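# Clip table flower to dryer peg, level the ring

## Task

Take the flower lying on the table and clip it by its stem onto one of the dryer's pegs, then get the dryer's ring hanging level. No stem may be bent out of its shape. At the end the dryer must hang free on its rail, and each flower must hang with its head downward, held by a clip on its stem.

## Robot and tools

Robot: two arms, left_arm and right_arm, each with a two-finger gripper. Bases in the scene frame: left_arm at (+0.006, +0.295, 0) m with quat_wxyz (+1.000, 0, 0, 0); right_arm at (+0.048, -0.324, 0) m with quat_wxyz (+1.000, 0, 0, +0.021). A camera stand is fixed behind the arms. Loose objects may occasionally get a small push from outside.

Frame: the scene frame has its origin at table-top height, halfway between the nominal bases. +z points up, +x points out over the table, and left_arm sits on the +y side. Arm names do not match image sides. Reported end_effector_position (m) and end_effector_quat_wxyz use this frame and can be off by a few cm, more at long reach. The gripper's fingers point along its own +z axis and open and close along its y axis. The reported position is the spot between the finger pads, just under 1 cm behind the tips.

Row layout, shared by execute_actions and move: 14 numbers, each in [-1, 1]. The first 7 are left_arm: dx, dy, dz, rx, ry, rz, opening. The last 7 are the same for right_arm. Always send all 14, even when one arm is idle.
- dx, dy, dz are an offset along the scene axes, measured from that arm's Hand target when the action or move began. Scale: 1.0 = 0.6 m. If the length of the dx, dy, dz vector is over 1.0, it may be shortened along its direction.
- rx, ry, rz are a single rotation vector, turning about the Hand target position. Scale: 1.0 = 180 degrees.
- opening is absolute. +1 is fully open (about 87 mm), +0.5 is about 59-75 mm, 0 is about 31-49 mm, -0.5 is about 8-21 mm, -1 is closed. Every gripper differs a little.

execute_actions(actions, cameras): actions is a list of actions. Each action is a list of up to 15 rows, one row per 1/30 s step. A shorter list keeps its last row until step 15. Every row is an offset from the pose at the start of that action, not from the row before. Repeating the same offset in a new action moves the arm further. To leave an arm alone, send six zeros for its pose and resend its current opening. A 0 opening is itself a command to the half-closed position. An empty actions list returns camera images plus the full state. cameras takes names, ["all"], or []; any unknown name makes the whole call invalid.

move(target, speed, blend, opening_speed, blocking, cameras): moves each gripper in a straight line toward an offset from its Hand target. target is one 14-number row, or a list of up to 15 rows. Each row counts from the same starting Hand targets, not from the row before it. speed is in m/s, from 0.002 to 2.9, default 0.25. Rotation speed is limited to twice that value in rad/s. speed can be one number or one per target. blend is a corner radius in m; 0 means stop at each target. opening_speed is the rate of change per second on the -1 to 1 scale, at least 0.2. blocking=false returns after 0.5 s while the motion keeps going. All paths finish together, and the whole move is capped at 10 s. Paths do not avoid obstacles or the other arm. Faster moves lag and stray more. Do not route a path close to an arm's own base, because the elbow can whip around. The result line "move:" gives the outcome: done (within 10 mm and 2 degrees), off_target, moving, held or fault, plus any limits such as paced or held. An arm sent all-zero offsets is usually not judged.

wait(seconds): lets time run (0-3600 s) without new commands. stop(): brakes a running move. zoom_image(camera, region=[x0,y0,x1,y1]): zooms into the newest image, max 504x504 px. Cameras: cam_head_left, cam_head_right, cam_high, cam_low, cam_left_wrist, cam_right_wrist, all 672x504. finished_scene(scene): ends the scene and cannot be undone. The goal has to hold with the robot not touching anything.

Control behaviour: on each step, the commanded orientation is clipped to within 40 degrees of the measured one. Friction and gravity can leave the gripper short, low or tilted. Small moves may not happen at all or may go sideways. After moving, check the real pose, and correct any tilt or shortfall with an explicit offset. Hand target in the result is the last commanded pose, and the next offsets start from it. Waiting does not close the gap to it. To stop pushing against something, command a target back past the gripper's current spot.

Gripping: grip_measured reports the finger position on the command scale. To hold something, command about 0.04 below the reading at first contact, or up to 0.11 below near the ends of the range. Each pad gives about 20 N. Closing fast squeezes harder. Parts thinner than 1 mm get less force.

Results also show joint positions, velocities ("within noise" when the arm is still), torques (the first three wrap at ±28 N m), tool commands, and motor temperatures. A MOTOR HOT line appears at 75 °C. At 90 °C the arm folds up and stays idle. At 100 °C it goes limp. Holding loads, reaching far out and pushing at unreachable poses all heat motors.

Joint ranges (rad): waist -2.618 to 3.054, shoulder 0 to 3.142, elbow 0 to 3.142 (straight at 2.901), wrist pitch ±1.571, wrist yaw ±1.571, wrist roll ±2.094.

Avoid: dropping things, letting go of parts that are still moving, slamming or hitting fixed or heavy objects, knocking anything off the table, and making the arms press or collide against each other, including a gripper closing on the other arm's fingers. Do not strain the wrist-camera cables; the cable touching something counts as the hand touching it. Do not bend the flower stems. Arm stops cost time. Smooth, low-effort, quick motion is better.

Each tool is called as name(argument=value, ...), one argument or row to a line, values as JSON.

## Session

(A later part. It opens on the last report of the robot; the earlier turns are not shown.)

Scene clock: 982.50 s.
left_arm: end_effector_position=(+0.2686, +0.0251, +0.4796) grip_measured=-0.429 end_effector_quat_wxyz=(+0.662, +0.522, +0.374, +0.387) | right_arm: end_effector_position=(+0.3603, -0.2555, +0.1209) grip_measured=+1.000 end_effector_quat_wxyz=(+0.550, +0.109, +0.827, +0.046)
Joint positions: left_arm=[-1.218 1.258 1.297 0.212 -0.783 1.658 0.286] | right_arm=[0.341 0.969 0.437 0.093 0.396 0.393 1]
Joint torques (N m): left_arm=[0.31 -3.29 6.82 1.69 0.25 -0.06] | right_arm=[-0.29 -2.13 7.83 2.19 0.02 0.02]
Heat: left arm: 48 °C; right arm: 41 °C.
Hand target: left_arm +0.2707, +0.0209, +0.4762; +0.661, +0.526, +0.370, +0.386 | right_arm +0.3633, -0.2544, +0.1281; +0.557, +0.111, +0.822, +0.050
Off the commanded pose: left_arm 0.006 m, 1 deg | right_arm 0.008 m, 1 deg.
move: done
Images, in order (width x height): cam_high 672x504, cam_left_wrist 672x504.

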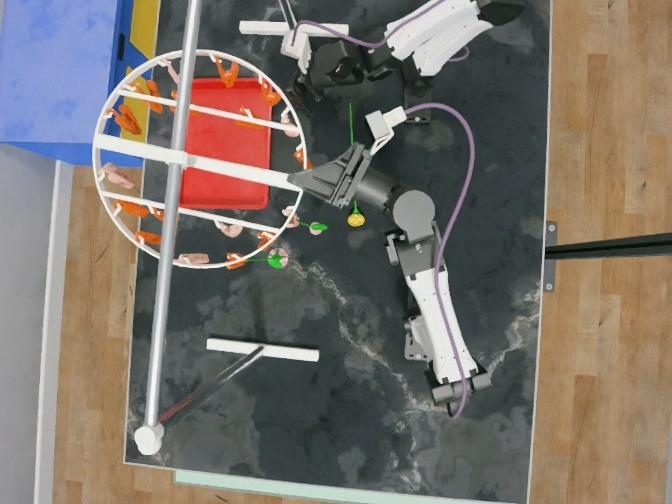

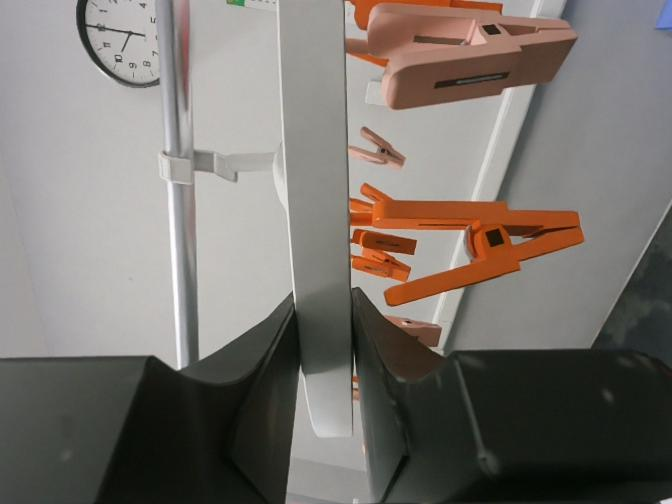

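move(
  target=[
    [0.0085, 0.0488, 0, 0, 0, -0.0625, -0.53, 0, 0, 0, 0, 0, 0, 1],
    [0.0265, 0.095, 0, 0, 0, -0.125, -0.53, 0, 0, 0, 0, 0, 0, 1],
    [0.0532, 0.137, 0, 0, 0, -0.1875, -0.53, 0, 0, 0, 0, 0, 0, 1],
    [0.0873, 0.1728, 0, 0, 0, -0.25, -0.53, 0, 0, 0, 0, 0, 0, 1],
  ],
  speed=0.1,
  blend=[0.01, 0.01, 0.01, 0],
  cameras=["cam_left_wrist", "cam_high", "cam_low", "cam_head_left", "cam_head_right"],
)

Scene clock: 1029.53 s.
left_arm: end_effector_position=(+0.3167, +0.1223, +0.4781) grip_measured=-0.429 end_effector_quat_wxyz=(+0.758, +0.631, +0.135, +0.101) | right_arm: end_effector_position=(+0.3603, -0.2555, +0.1209) grip_measured=+1.000 end_effector_quat_wxyz=(+0.550, +0.109, +0.827, +0.046)
Joint positions: left_arm=[-0.11 1.117 1.176 0.312 1.088 1.16 0.286] | right_arm=[0.341 0.969 0.437 0.093 0.396 0.393 1]
Joint torques (N m): left_arm=[0.43 -1.21 6.52 1.4 -0.25 -0.13] | right_arm=[-0.29 -2.13 7.83 2.19 0.02 0.02]
Heat: left arm: 45 °C; right arm: 41 °C.
Hand target: left_arm +0.3230, +0.1247, +0.4762; +0.758, +0.628, +0.141, +0.104 | right_arm +0.3633, -0.2544, +0.1281; +0.557, +0.111, +0.822, +0.050
Off the commanded pose: left_arm 0.007 m, 1 deg | right_arm 0.008 m, 1 deg.
move: done
Images, in order (width x height): cam_head_left 672x504, cam_head_right 672x504, cam_high 672x504, cam_low 672x504, cam_left_wrist 672x504.

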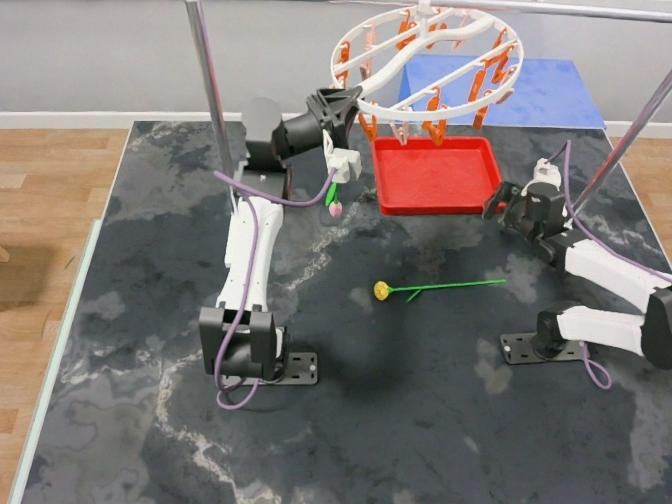

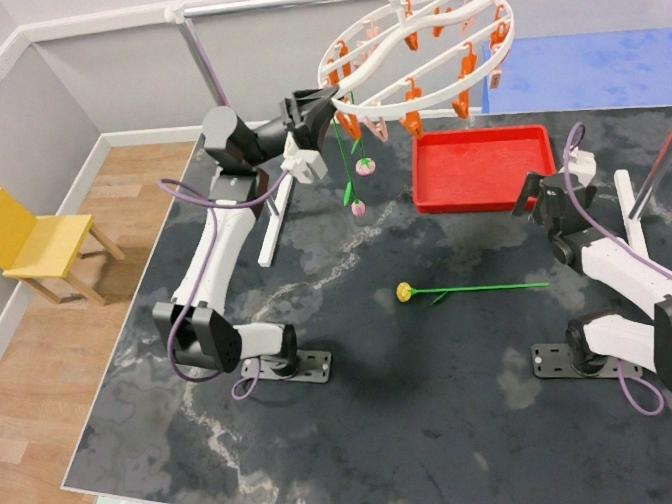

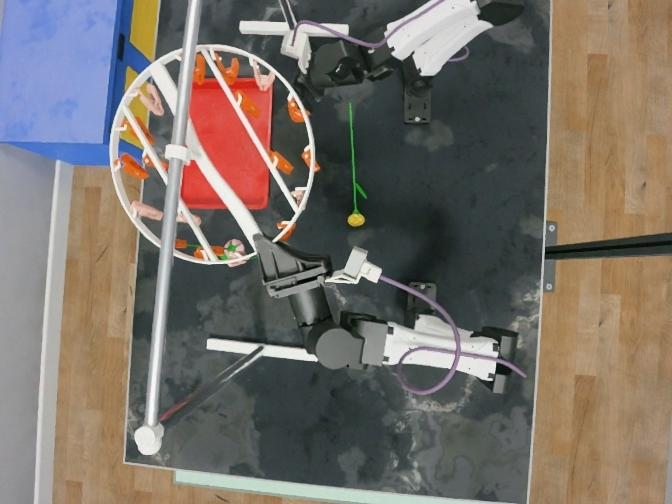

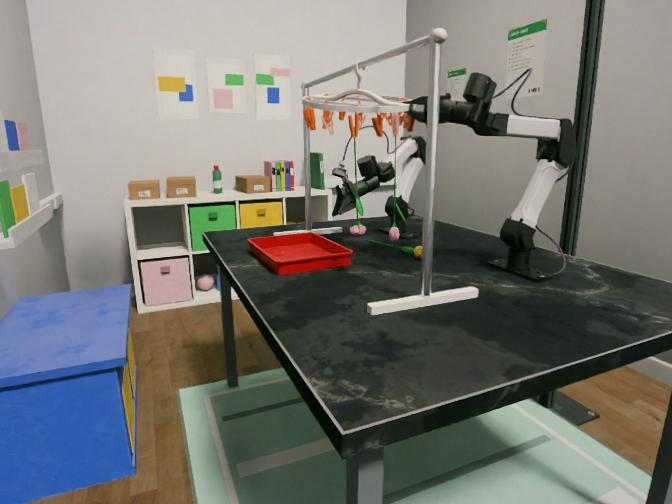

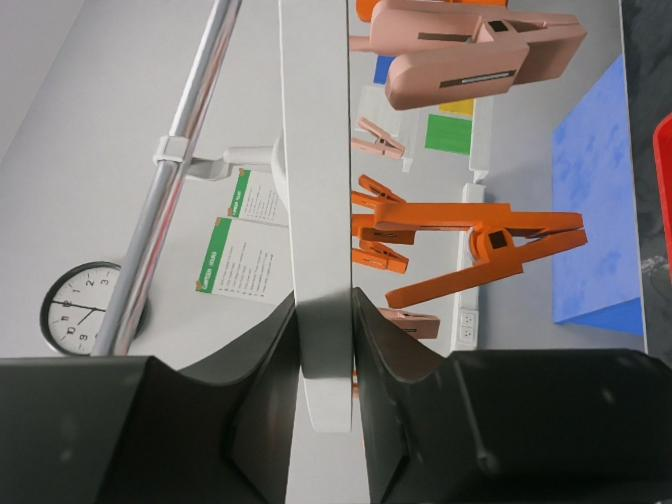

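zoom_image(
  camera="cam_high",
  region=[100, 35, 330, 275],
)

zoom_image(
  camera="cam_head_right",
  region=[300, 0, 530, 180],
)

zoom_image(
  camera="cam_head_left",
  region=[310, 0, 540, 170],
)

zoom_image(
  camera="cam_low",
  region=[285, 50, 485, 250],
)

Scaled by 2.100 from the camera's image (finer frame: 960x720).

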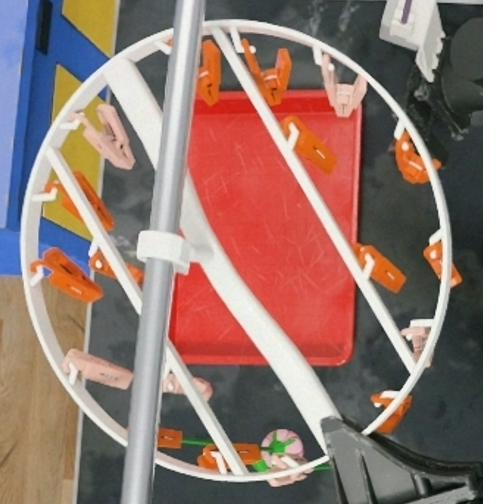

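Scaled by 2.191 from the camera's image (finer frame: 960x720).

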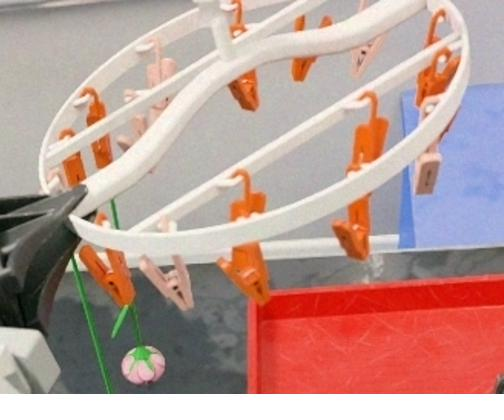

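Scaled by 2.191 from the camera's image (finer frame: 960x720).

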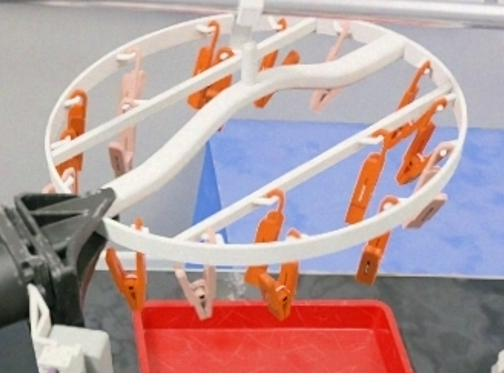

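Scaled by 2.520 from the camera's image (finer frame: 960x720).

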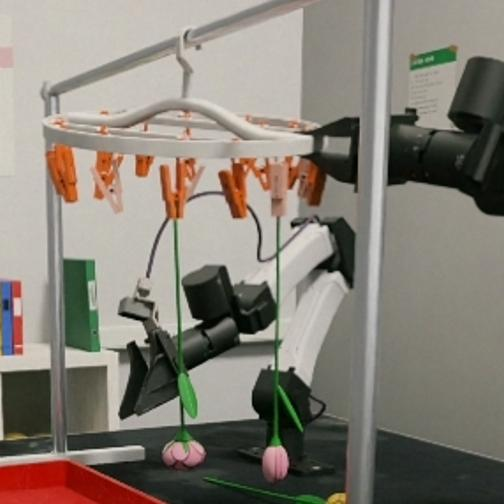

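move(
  target=[
    [0, 0, 0, 0, 0, 0, -0.2, 0, 0, 0, 0, 0, 0, 1],
    [0, 0, 0, 0, 0, 0, 0.5, 0, 0, 0, 0, 0, 0, 1],
    [-0.0305, 0.0852, -0.0153, 0, 0, 0, 0.9, 0, 0, 0, 0, 0, 0, 1],
    [-0.0602, 0.059, -0.0102, 0.0043, 0.0461, 0.2477, 0.9, 0, 0, 0, 0, 0, 0, 1],
  ],
  speed=[0.08, 0.08, 0.12, 0.2],
  opening_speed=1.2,
  cameras=["cam_left_wrist", "cam_high", "cam_low"],
)

Scene clock: 1141.50 s.
left_arm: end_effector_position=(+0.2874, +0.1584, +0.4634) grip_measured=+0.900 end_effector_quat_wxyz=(+0.649, +0.540, +0.422, +0.332) | right_arm: end_effector_position=(+0.3603, -0.2555, +0.1209) grip_measured=+1.000 end_effector_quat_wxyz=(+0.550, +0.109, +0.827, +0.046)
Joint positions: left_arm=[-0.761 0.908 1.228 -0.256 -0.326 1.401 0.95] | right_arm=[0.341 0.969 0.437 0.093 0.396 0.393 1]
Joint torques (N m): left_arm=[-0.77 0.18 8.72 1.78 -0.19 0.1] | right_arm=[-0.29 -2.13 7.83 2.19 0.02 0.02]
Motor temperatures (°C): left_arm=[25 29 42 37 26 27 24] | right_arm=[24 27 41 41 22 23 22]
Heat: left arm: 42 °C; right arm: 41 °C.
Hand target: left_arm +0.2870, +0.1601, +0.4701; +0.646, +0.538, +0.421, +0.340 | right_arm +0.3633, -0.2544, +0.1281; +0.557, +0.111, +0.822, +0.050
Off the commanded pose: left_arm 0.007 m, 1 deg | right_arm 0.008 m, 1 deg.
move: done
Images, in order (width x height): cam_high 672x504, cam_low 672x504, cam_left_wrist 672x504.

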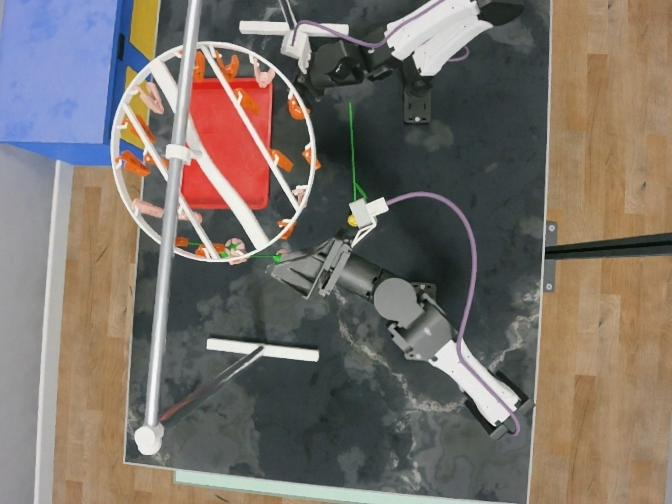

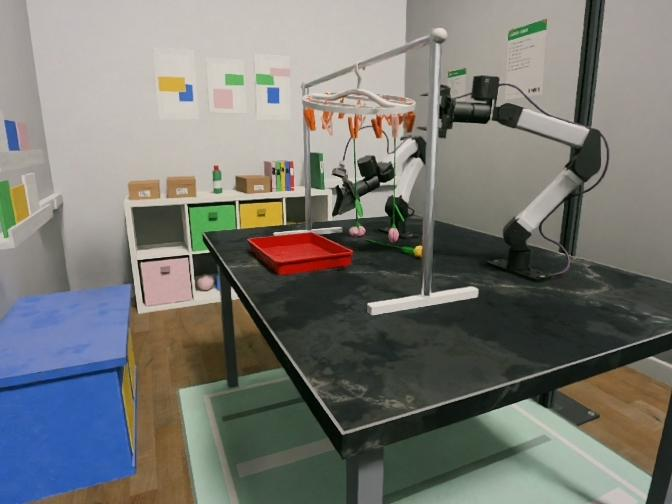

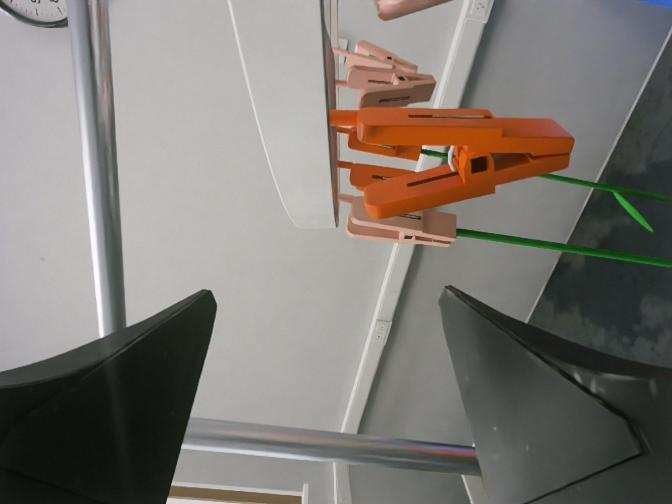

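zoom_image(
  camera="cam_low",
  region=[290, 55, 430, 160],
)

zoom_image(
  camera="cam_high",
  region=[100, 30, 330, 270],
)

Scaled by 3.600 from the camera's image (finer frame: 960x720).

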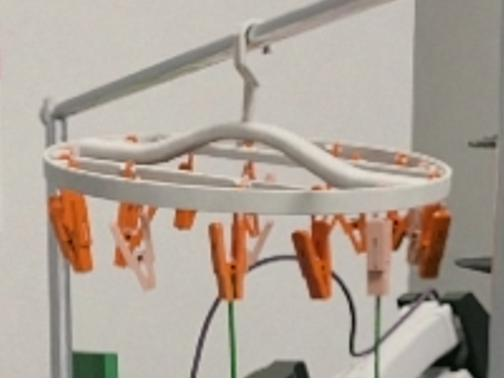

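Scaled by 2.100 from the camera's image (finer frame: 960x720).

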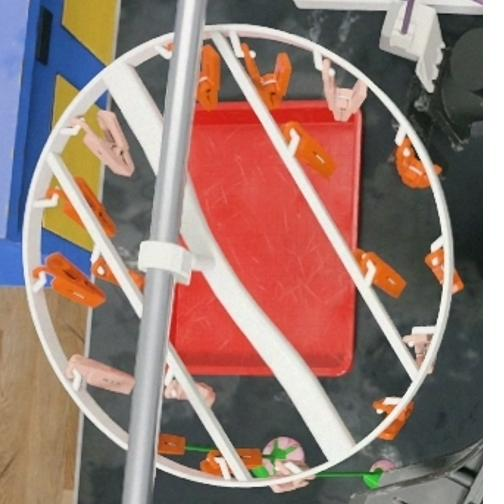

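move(
  target=[
    [-0.0142, -0.0302, 0.02, 0, 0, 0, 0.9, 0, 0, 0, 0, 0, 0, 1],
    [0.0642, -0.0667, 0.0255, 0, 0, 0, 0.9, 0, 0, 0, 0, 0, 0, 1],
    [0.0642, -0.0667, 0.0255, 0, 0, 0, -0.1, 0, 0, 0, 0, 0, 0, 1],
  ],
  speed=0.1,
  blend=[0.005, 0, 0],
  opening_speed=0.8,
  cameras=["cam_left_wrist", "cam_high"],
)

Scene clock: 1259.47 s.
left_arm: end_effector_position=(+0.3236, +0.1219, +0.4777) grip_measured=-0.099 end_effector_quat_wxyz=(+0.642, +0.539, +0.427, +0.339) | right_arm: end_effector_position=(+0.3603, -0.2555, +0.1209) grip_measured=+1.000 end_effector_quat_wxyz=(+0.550, +0.109, +0.827, +0.046)
Joint positions: left_arm=[-0.784 1.113 1.374 -0.203 -0.369 1.407 0.45] | right_arm=[0.341 0.969 0.437 0.093 0.396 0.393 1]
Joint torques (N m): left_arm=[0.21 -1.36 9.1 1.89 0.17 0.01] | right_arm=[-0.29 -2.13 7.83 2.19 0.03 0.02]
Motor temperatures (°C): left_arm=[25 28 47 41 25 27 22] | right_arm=[24 27 41 41 22 23 22]
Heat: left arm: 47 °C; right arm: 41 °C.
Hand target: left_arm +0.3255, +0.1200, +0.4854; +0.646, +0.538, +0.421, +0.340 | right_arm +0.3633, -0.2544, +0.1281; +0.557, +0.111, +0.822, +0.050
Off the commanded pose: left_arm 0.008 m, 1 deg | right_arm 0.008 m, 1 deg.
move: done
Images, in order (width x height): cam_high 672x504, cam_left_wrist 672x504.

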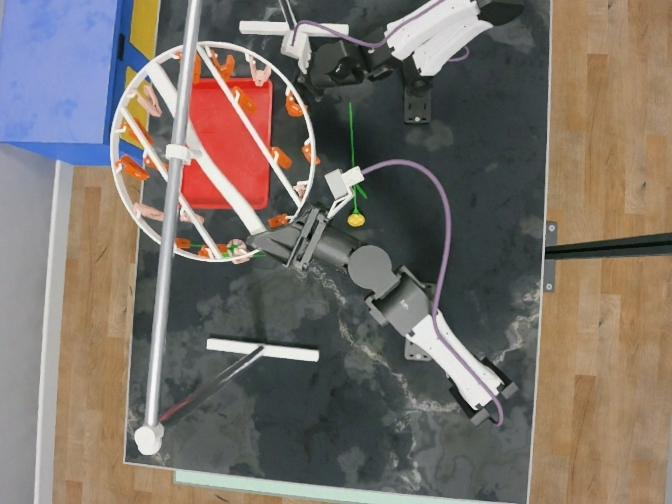

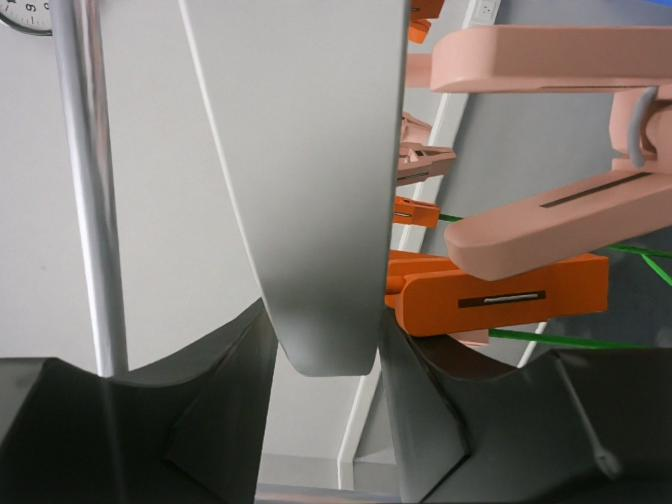

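move(
  target=[0, 0, -0.004, 0, 0, 0, -0.53, 0, 0, 0, 0, 0, 0, 1],
  speed=0.06,
  opening_speed=0.5,
  cameras=["cam_left_wrist", "cam_high"],
)

Scene clock: 1268.47 s.
left_arm: end_effector_position=(+0.3236, +0.1217, +0.4783) grip_measured=-0.429 end_effector_quat_wxyz=(+0.643, +0.538, +0.427, +0.339) | right_arm: end_effector_position=(+0.3603, -0.2555, +0.1209) grip_measured=+1.000 end_effector_quat_wxyz=(+0.550, +0.109, +0.827, +0.046)
Joint positions: left_arm=[-0.784 1.113 1.374 -0.2 -0.368 1.407 0.285] | right_arm=[0.341 0.969 0.437 0.093 0.396 0.393 1]
Joint torques (N m): left_arm=[0.25 -1.59 7.99 1.95 0.1 0.06] | right_arm=[-0.31 -2.13 7.82 2.19 0.02 0.02]
Heat: left arm: 47 °C; right arm: 41 °C.
Hand target: left_arm +0.3255, +0.1200, +0.4830; +0.646, +0.538, +0.421, +0.340 | right_arm +0.3633, -0.2544, +0.1281; +0.557, +0.111, +0.822, +0.050
Off the commanded pose: left_arm 0.005 m, 1 deg | right_arm 0.008 m, 1 deg.
move: done
Images, in order (width x height): cam_high 672x504, cam_left_wrist 672x504.

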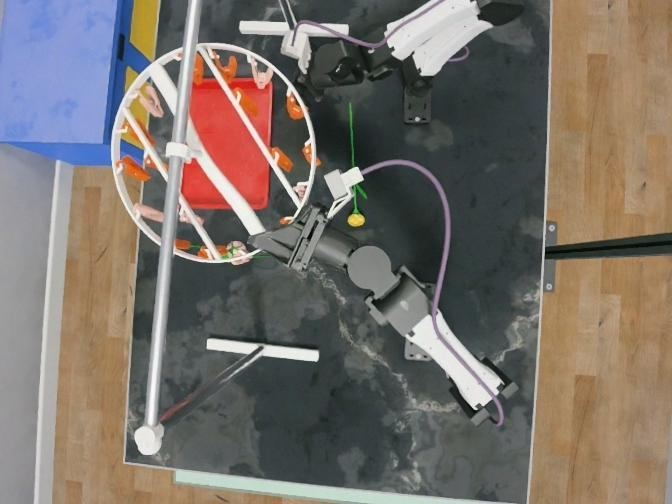

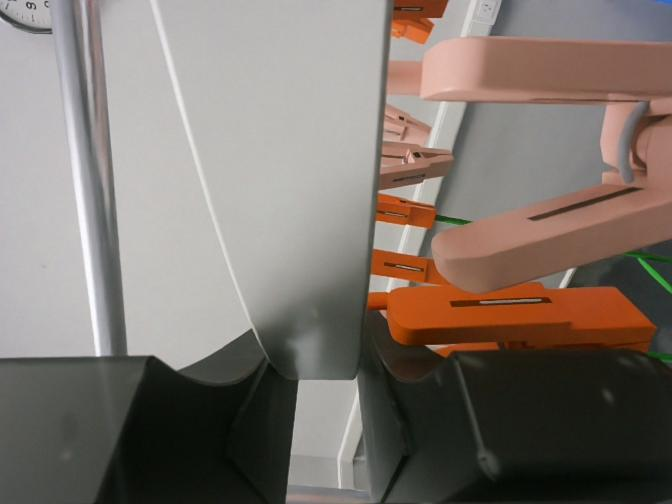

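move(
  target=[
    [0.0353, 0.0248, 0, 0, 0, -0.0556, -0.53, 0, 0, 0, 0, 0, 0, 1],
    [0.0745, 0.0433, 0, 0, 0, -0.1111, -0.53, 0, 0, 0, 0, 0, 0, 1],
    [0.1163, 0.0548, 0, 0, 0, -0.1667, -0.53, 0, 0, 0, 0, 0, 0, 1],
    [0.1593, 0.0588, 0, 0, 0, -0.2222, -0.53, 0, 0, 0, 0, 0, 0, 1],
  ],
  speed=0.1,
  blend=[0.01, 0.01, 0.01, 0],
  cameras=["cam_left_wrist", "cam_high", "cam_low", "cam_head_left"],
)

Scene clock: 1280.73 s.
left_arm: end_effector_position=(+0.4177, +0.1535, +0.4755) grip_measured=-0.429 end_effector_quat_wxyz=(+0.720, +0.653, +0.216, +0.095) | right_arm: end_effector_position=(+0.3603, -0.2555, +0.1209) grip_measured=+1.000 end_effector_quat_wxyz=(+0.550, +0.109, +0.827, +0.046)
Joint positions: left_arm=[-0.005 1.453 1.572 0.005 1.113 1.27 0.285] | right_arm=[0.341 0.969 0.437 0.093 0.396 0.393 1]
Joint torques (N m): left_arm=[0.27 -3.81 9.37 1.6 0 -0.21] | right_arm=[-0.29 -2.13 7.83 2.19 0.02 0.02]
Heat: left arm: 47 °C; right arm: 41 °C.
Hand target: left_arm +0.4211, +0.1554, +0.4830; +0.724, +0.650, +0.211, +0.098 | right_arm +0.3633, -0.2544, +0.1281; +0.557, +0.111, +0.822, +0.050
Off the commanded pose: left_arm 0.008 m, 1 deg | right_arm 0.008 m, 1 deg.
move: done
Images, in order (width x height): cam_head_left 672x504, cam_high 672x504, cam_low 672x504, cam_left_wrist 672x504.

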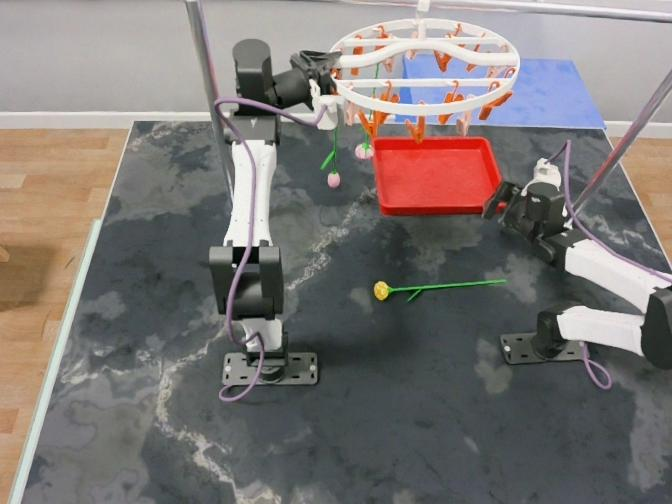

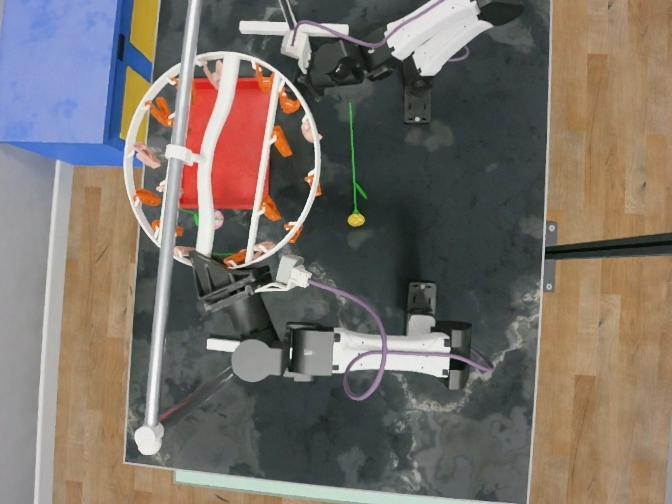

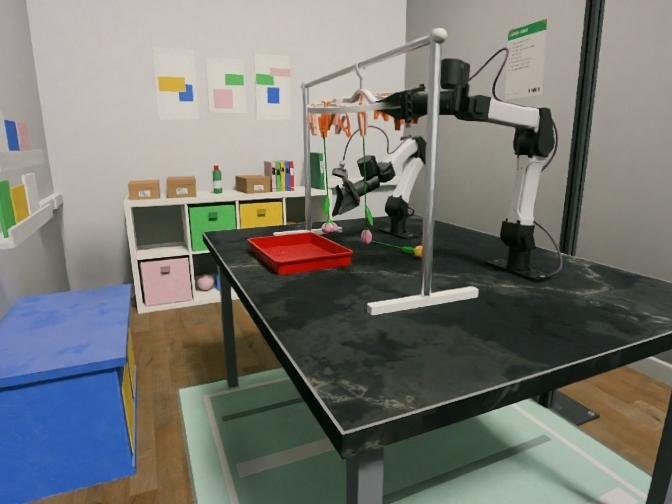

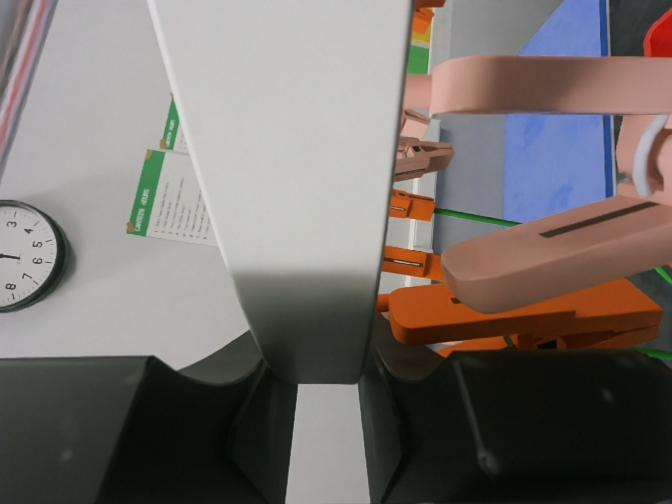

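move(
  target=[
    [0, 0, 0, 0, 0, 0, -0.2, 0, 0, 0, 0, 0, 0, 1],
    [0, 0, 0, 0, 0, 0, 0.6, 0, 0, 0, 0, 0, 0, 1],
    [-0.0433, 0.09, -0.005, 0, 0, 0, 0.6, -0.0028, -0.03, 0.193, -0.0365, -0.06, 0.0138, 1],
    [-0.3685, 0.0743, -0.105, -0.2589, 0.3623, 0.0977, 0.6, -0.0055, -0.0593, 0.3865, -0.0731, -0.1202, 0.0276, 1],
    [-0.4685, -0.1923, -0.2717, -0.0442, 0.4687, 0.1404, 0.6, -0.0055, -0.0593, 0.3865, -0.0731, -0.1202, 0.0276, 1],
    [-0.3512, -0.5337, -0.5883, 0.1894, 0.4647, 0.1537, 0.6, -0.0055, -0.0593, 0.3865, -0.0731, -0.1202, 0.0276, 1],
  ],
  speed=[0.08, 0.08, 0.12, 0.3, 0.3, 0.3],
  blend=[0, 0, 0.01, 0.03, 0.03, 0],
  opening_speed=1.2,
  cameras=["all"],
)

Scene clock: 1359.87 s.
left_arm: end_effector_position=(+0.2136, -0.1608, +0.1386) grip_measured=+0.600 end_effector_quat_wxyz=(+0.173, +0.642, +0.733, -0.143) | right_arm: end_effector_position=(+0.3603, -0.2907, +0.3466) grip_measured=+1.000 end_effector_quat_wxyz=(+0.699, +0.003, +0.715, -0.005)
Joint positions: left_arm=[-1.123 2.26 2.278 -1.153 0.124 0.287 0.8] | right_arm=[0.211 0.787 0.926 -0.163 0.265 0.004 1]
Joint torques (N m): left_arm=[-0.53 -8.79 9.16 0.91 0.26 0.12] | right_arm=[-0.73 -0.18 9.55 2.14 -0.28 -0.03]
Heat: left arm: 50 °C; right arm: 42 °C.
Hand target: left_arm +0.2103, -0.1648, +0.1300; +0.161, +0.651, +0.727, -0.144 | right_arm +0.3600, -0.2900, +0.3600; +0.707, +0.000, +0.707, +0.000
Off the commanded pose: left_arm 0.010 m, 2 deg | right_arm 0.013 m, 1 deg.
move: off_target (right_arm)

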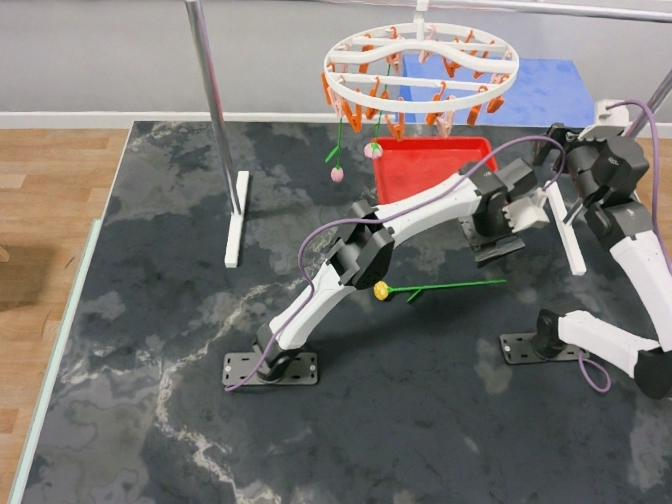

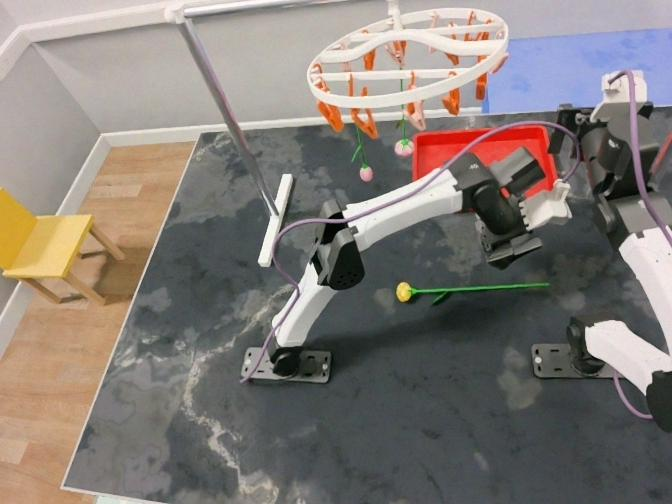

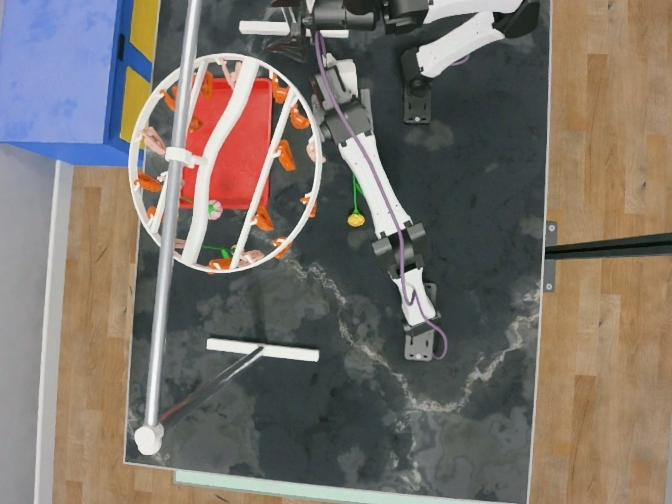

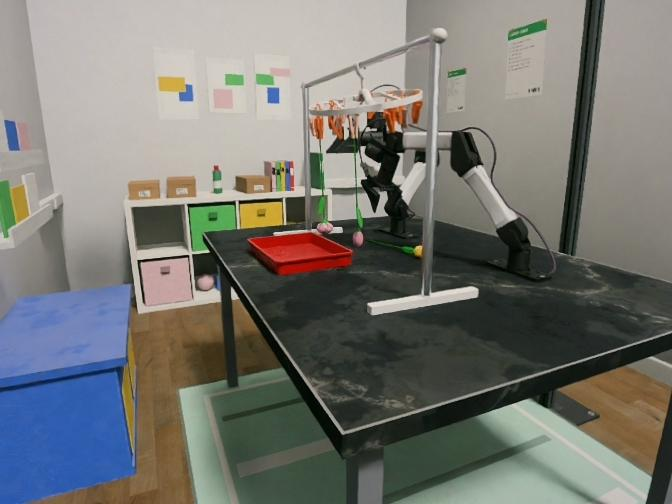

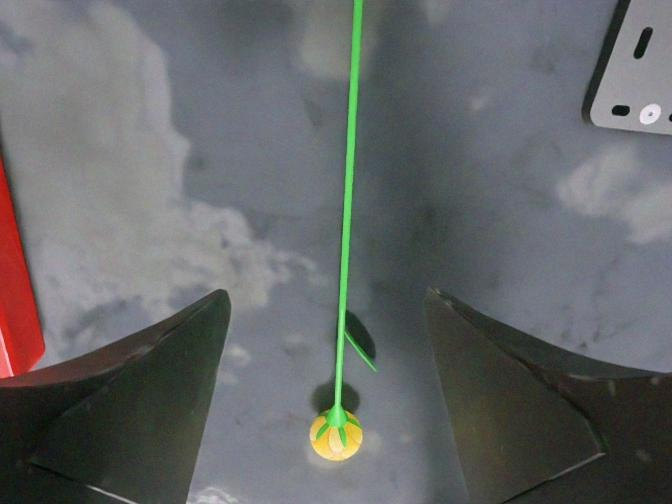

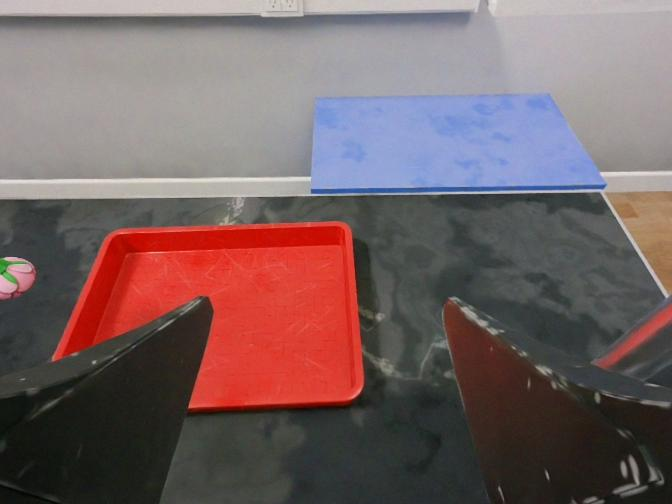

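move(
  target=[-0.0082, -0.0417, -0.1472, 0, 0, 0, 0.6, 0, 0, 0, 0, 0, 0, 1],
  speed=0.15,
  cameras=["cam_left_wrist", "cam_low", "cam_high"],
)

Scene clock: 1399.23 s.
left_arm: end_effector_position=(+0.2089, -0.1902, +0.0595) grip_measured=+0.600 end_effector_quat_wxyz=(+0.177, +0.652, +0.722, -0.149) | right_arm: end_effector_position=(+0.3602, -0.2907, +0.3464) grip_measured=+1.000 end_effector_quat_wxyz=(+0.699, +0.003, +0.715, -0.005)
Joint positions: left_arm=[-1.155 2.327 2.071 -0.864 0.124 0.285 0.8] | right_arm=[0.211 0.787 0.926 -0.163 0.265 0.004 1]
Joint torques (N m): left_arm=[-0.7 -9.55 6.8 1.2 0.08 -0.15] | right_arm=[-0.73 -0.18 9.55 2.14 -0.29 -0.03]
Motor temperatures (°C): left_arm=[25 39 51 36 25 27 23] | right_arm=[24 26 45 44 22 23 22]
Heat: left arm: 51 °C; right arm: 45 °C.
Hand target: left_arm +0.2054, -0.1898, +0.0418; +0.161, +0.651, +0.727, -0.144 | right_arm +0.3600, -0.2900, +0.3600; +0.707, +0.000, +0.707, +0.000
Off the commanded pose: left_arm 0.018 m, 2 deg | right_arm 0.014 m, 1 deg.
move: off_target (left_arm)
Images, in order (width x height): cam_high 672x504, cam_low 672x504, cam_left_wrist 672x504.

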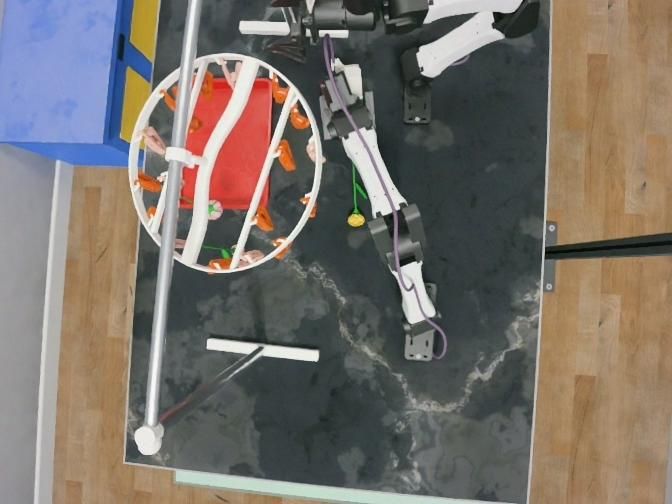

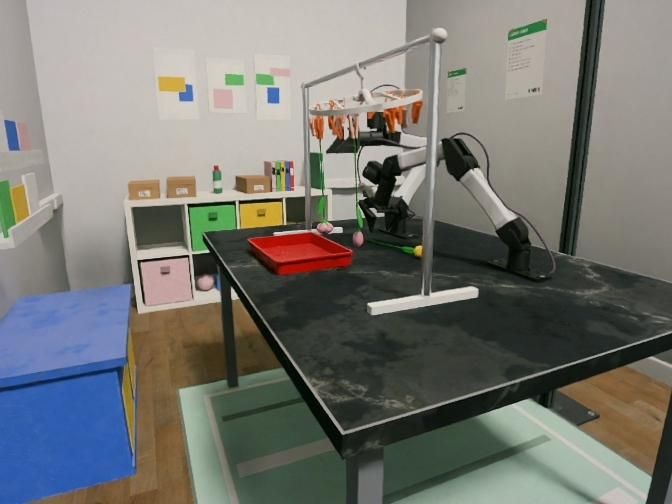

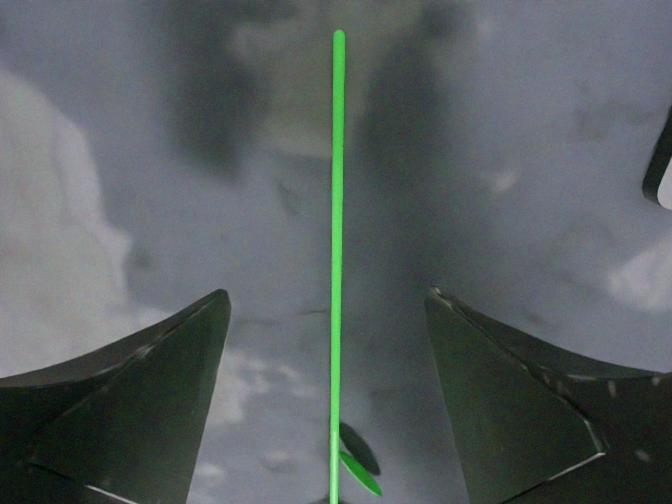

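move(
  target=[0.0108, -0.0788, -0.063, 0, 0, 0, 0.6, 0, 0, 0, 0, 0, 0, 1],
  speed=0.1,
  cameras=["cam_left_wrist"],
)

Scene clock: 1430.33 s.
left_arm: end_effector_position=(+0.2133, -0.2369, +0.0163) grip_measured=+0.600 end_effector_quat_wxyz=(+0.171, +0.653, +0.722, -0.152) | right_arm: end_effector_position=(+0.3602, -0.2907, +0.3464) grip_measured=+1.000 end_effector_quat_wxyz=(+0.699, +0.003, +0.715, -0.005)
Joint positions: left_arm=[-1.18 2.614 2.422 -0.934 0.124 0.263 0.8] | right_arm=[0.211 0.787 0.926 -0.163 0.265 0.004 1]
Joint torques (N m): left_arm=[-0.77 -10.78 9.1 1.01 -0.03 -0.17] | right_arm=[-0.73 -0.2 9.55 2.15 -0.28 -0.03]
Heat: left arm: 49 °C; right arm: 46 °C.
Hand target: left_arm +0.2117, -0.2371, +0.0038; +0.161, +0.652, +0.727, -0.144 | right_arm +0.3600, -0.2900, +0.3600; +0.707, +0.000, +0.707, +0.000
Off the commanded pose: left_arm 0.012 m, 2 deg | right_arm 0.014 m, 1 deg.
move: off_target (left_arm)

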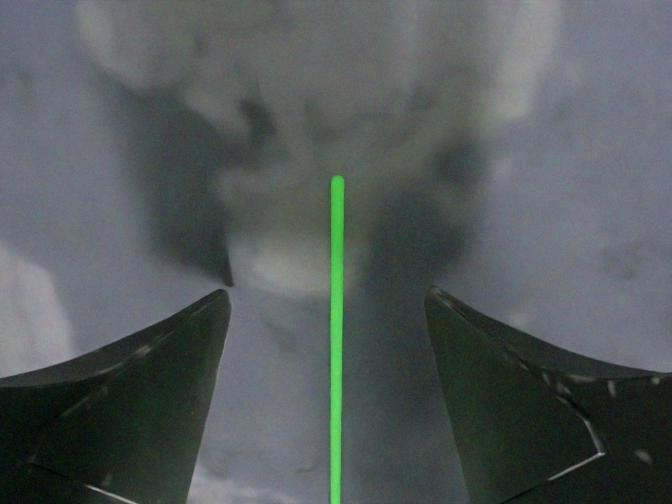

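move(
  target=[0.0, 0.025, -0.0167, 0, 0, 0, 0.6, 0, 0, 0, 0, 0, 0, 1],
  speed=0.06,
  cameras=["cam_left_wrist"],
)

Scene clock: 1444.13 s.
left_arm: end_effector_position=(+0.2139, -0.2352, +0.0083) grip_measured=+0.600 end_effector_quat_wxyz=(+0.181, +0.651, +0.720, -0.159) | right_arm: end_effector_position=(+0.3602, -0.2907, +0.3464) grip_measured=+1.000 end_effector_quat_wxyz=(+0.699, +0.003, +0.715, -0.005)
Joint positions: left_arm=[-1.176 2.558 2.278 -0.82 0.128 0.262 0.8] | right_arm=[0.211 0.787 0.926 -0.163 0.265 0.004 1]
Joint torques (N m): left_arm=[0.1 -13.31 3.82 1.04 0 -0.04] | right_arm=[-0.73 -0.2 9.55 2.15 -0.29 -0.03]
Motor temperatures (°C): left_arm=[25 46 48 35 25 27 22] | right_arm=[24 26 46 44 22 23 22]
Heat: left arm: 48 °C; right arm: 46 °C.
Hand target: left_arm +0.2118, -0.2221, -0.0061; +0.161, +0.652, +0.727, -0.144 | right_arm +0.3600, -0.2900, +0.3600; +0.707, +0.000, +0.707, +0.000
Off the commanded pose: left_arm 0.020 m, 3 deg | right_arm 0.014 m, 1 deg.
move: off_target (left_arm)

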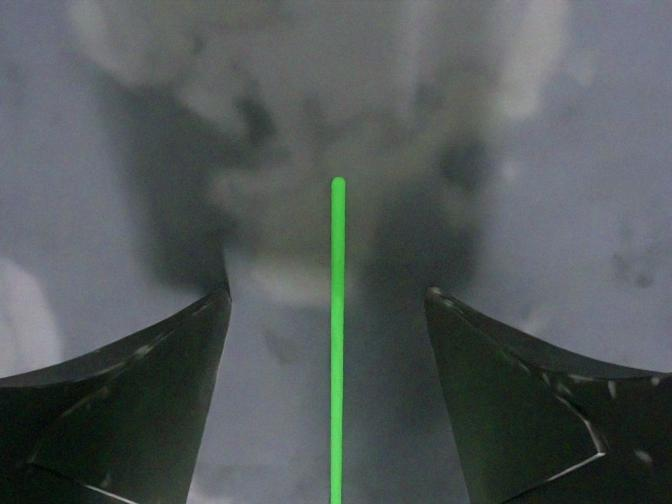

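move(
  target=[
    [0.0, 0.0, 0.025, 0, 0, 0, 0.6, 0, 0, 0, 0, 0, 0, 1],
    [0.0, 0.0, 0.003, 0, 0, 0, 0.6, 0, 0, 0, 0, 0, 0, 1],
  ],
  speed=0.06,
  cameras=["cam_left_wrist"],
)

Scene clock: 1456.20 s.
left_arm: end_effector_position=(+0.2140, -0.2353, +0.0087) grip_measured=+0.600 end_effector_quat_wxyz=(+0.181, +0.651, +0.720, -0.159) | right_arm: end_effector_position=(+0.3602, -0.2907, +0.3464) grip_measured=+1.000 end_effector_quat_wxyz=(+0.699, +0.003, +0.715, -0.005)
Joint positions: left_arm=[-1.176 2.558 2.28 -0.821 0.128 0.262 0.8] | right_arm=[0.211 0.787 0.926 -0.163 0.265 0.004 1]
Joint torques (N m): left_arm=[0.13 -13.49 4.18 0.94 0.01 -0.01] | right_arm=[-0.73 -0.2 9.55 2.15 -0.28 -0.02]
Motor temperatures (°C): left_arm=[25 51 47 35 25 27 22] | right_arm=[24 26 47 44 22 23 22]
Heat: left arm: 51 °C; right arm: 47 °C.
Hand target: left_arm +0.2118, -0.2222, -0.0043; +0.161, +0.652, +0.727, -0.144 | right_arm +0.3600, -0.2900, +0.3600; +0.707, +0.000, +0.707, +0.000
Off the commanded pose: left_arm 0.019 m, 3 deg | right_arm 0.014 m, 1 deg.
move: off_target (left_arm)

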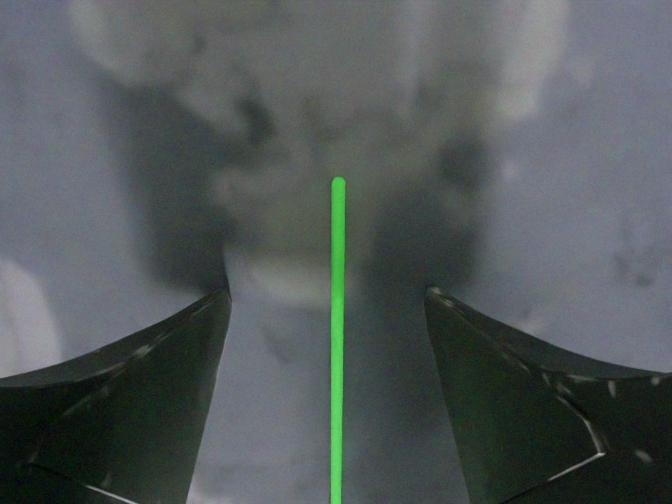

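move(
  target=[
    [0.0, 0.0, 0.08, 0, 0, 0, 0.6, 0, 0, 0, 0, 0, 0, 1],
    [0.0, 0.0, 0.0, 0, 0, 0, 0.6, 0, 0, 0, 0, 0, 0, 1],
  ],
  speed=0.1,
  cameras=["cam_left_wrist"],
)

Scene clock: 1469.40 s.
left_arm: end_effector_position=(+0.2111, -0.2278, +0.0083) grip_measured=+0.600 end_effector_quat_wxyz=(+0.169, +0.652, +0.724, -0.150) | right_arm: end_effector_position=(+0.3602, -0.2907, +0.3464) grip_measured=+1.000 end_effector_quat_wxyz=(+0.699, +0.003, +0.715, -0.005)
Joint positions: left_arm=[-1.178 2.553 2.277 -0.854 0.123 0.261 0.8] | right_arm=[0.211 0.787 0.926 -0.163 0.265 0.004 1]
Joint torques (N m): left_arm=[0.1 -13.01 3.95 1.31 0.1 0.01] | right_arm=[-0.73 -0.18 9.55 2.15 -0.28 -0.03]
Heat: left arm: 54 °C; right arm: 47 °C.
Hand target: left_arm +0.2119, -0.2221, -0.0043; +0.161, +0.651, +0.727, -0.144 | right_arm +0.3600, -0.2900, +0.3600; +0.707, +0.000, +0.707, +0.000
Off the commanded pose: left_arm 0.014 m, 1 deg | right_arm 0.014 m, 1 deg.
move: off_target (left_arm)

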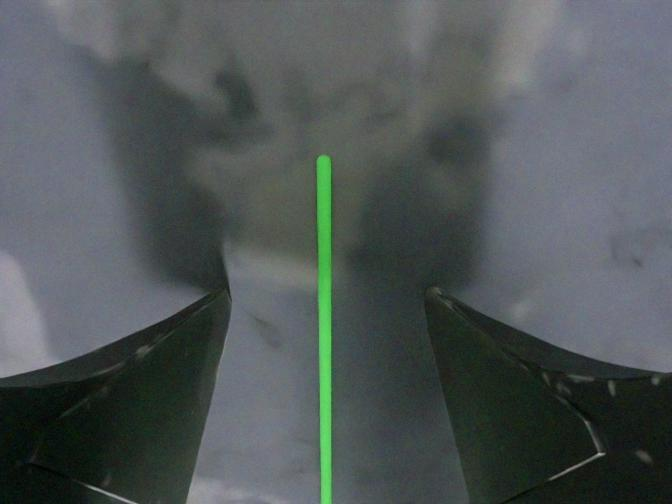

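move(
  target=[0.0, 0.0, 0.006, 0, 0, 0, -0.95, 0, 0, 0, 0, 0, 0, 1],
  speed=0.05,
  opening_speed=0.7,
  cameras=["cam_left_wrist"],
)

Scene clock: 1478.97 s.
left_arm: end_effector_position=(+0.2124, -0.2310, +0.0094) grip_measured=-0.796 end_effector_quat_wxyz=(+0.176, +0.651, +0.722, -0.153) | right_arm: end_effector_position=(+0.3602, -0.2907, +0.3464) grip_measured=+1.000 end_effector_quat_wxyz=(+0.699, +0.003, +0.715, -0.005)
Joint positions: left_arm=[-1.178 2.553 2.277 -0.84 0.123 0.261 0.102] | right_arm=[0.211 0.787 0.926 -0.163 0.265 0.004 1]
Joint torques (N m): left_arm=[-0.1 -13.29 5.2 1.03 0.11 -0.03] | right_arm=[-0.73 -0.18 9.54 2.15 -0.28 -0.02]
Motor temperatures (°C): left_arm=[25 56 45 34 25 27 22] | right_arm=[24 26 47 44 22 23 22]
Heat: left arm: 56 °C; right arm: 47 °C.
Hand target: left_arm +0.2118, -0.2220, -0.0007; +0.161, +0.651, +0.727, -0.144 | right_arm +0.3600, -0.2900, +0.3600; +0.707, +0.000, +0.707, +0.000
Off the commanded pose: left_arm 0.013 m, 2 deg | right_arm 0.014 m, 1 deg.
move: off_target (left_arm)

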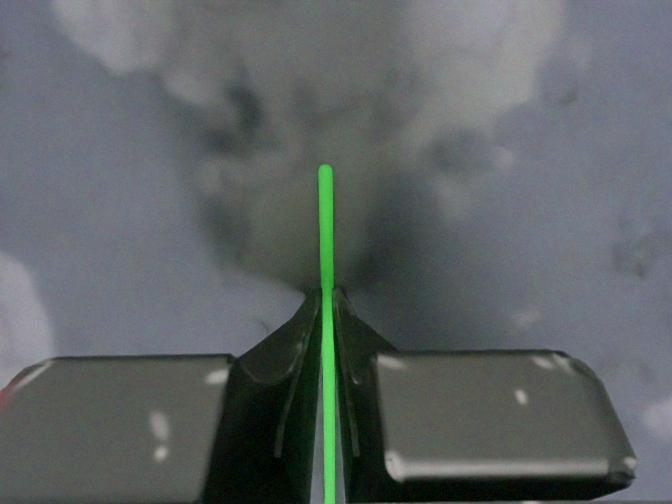

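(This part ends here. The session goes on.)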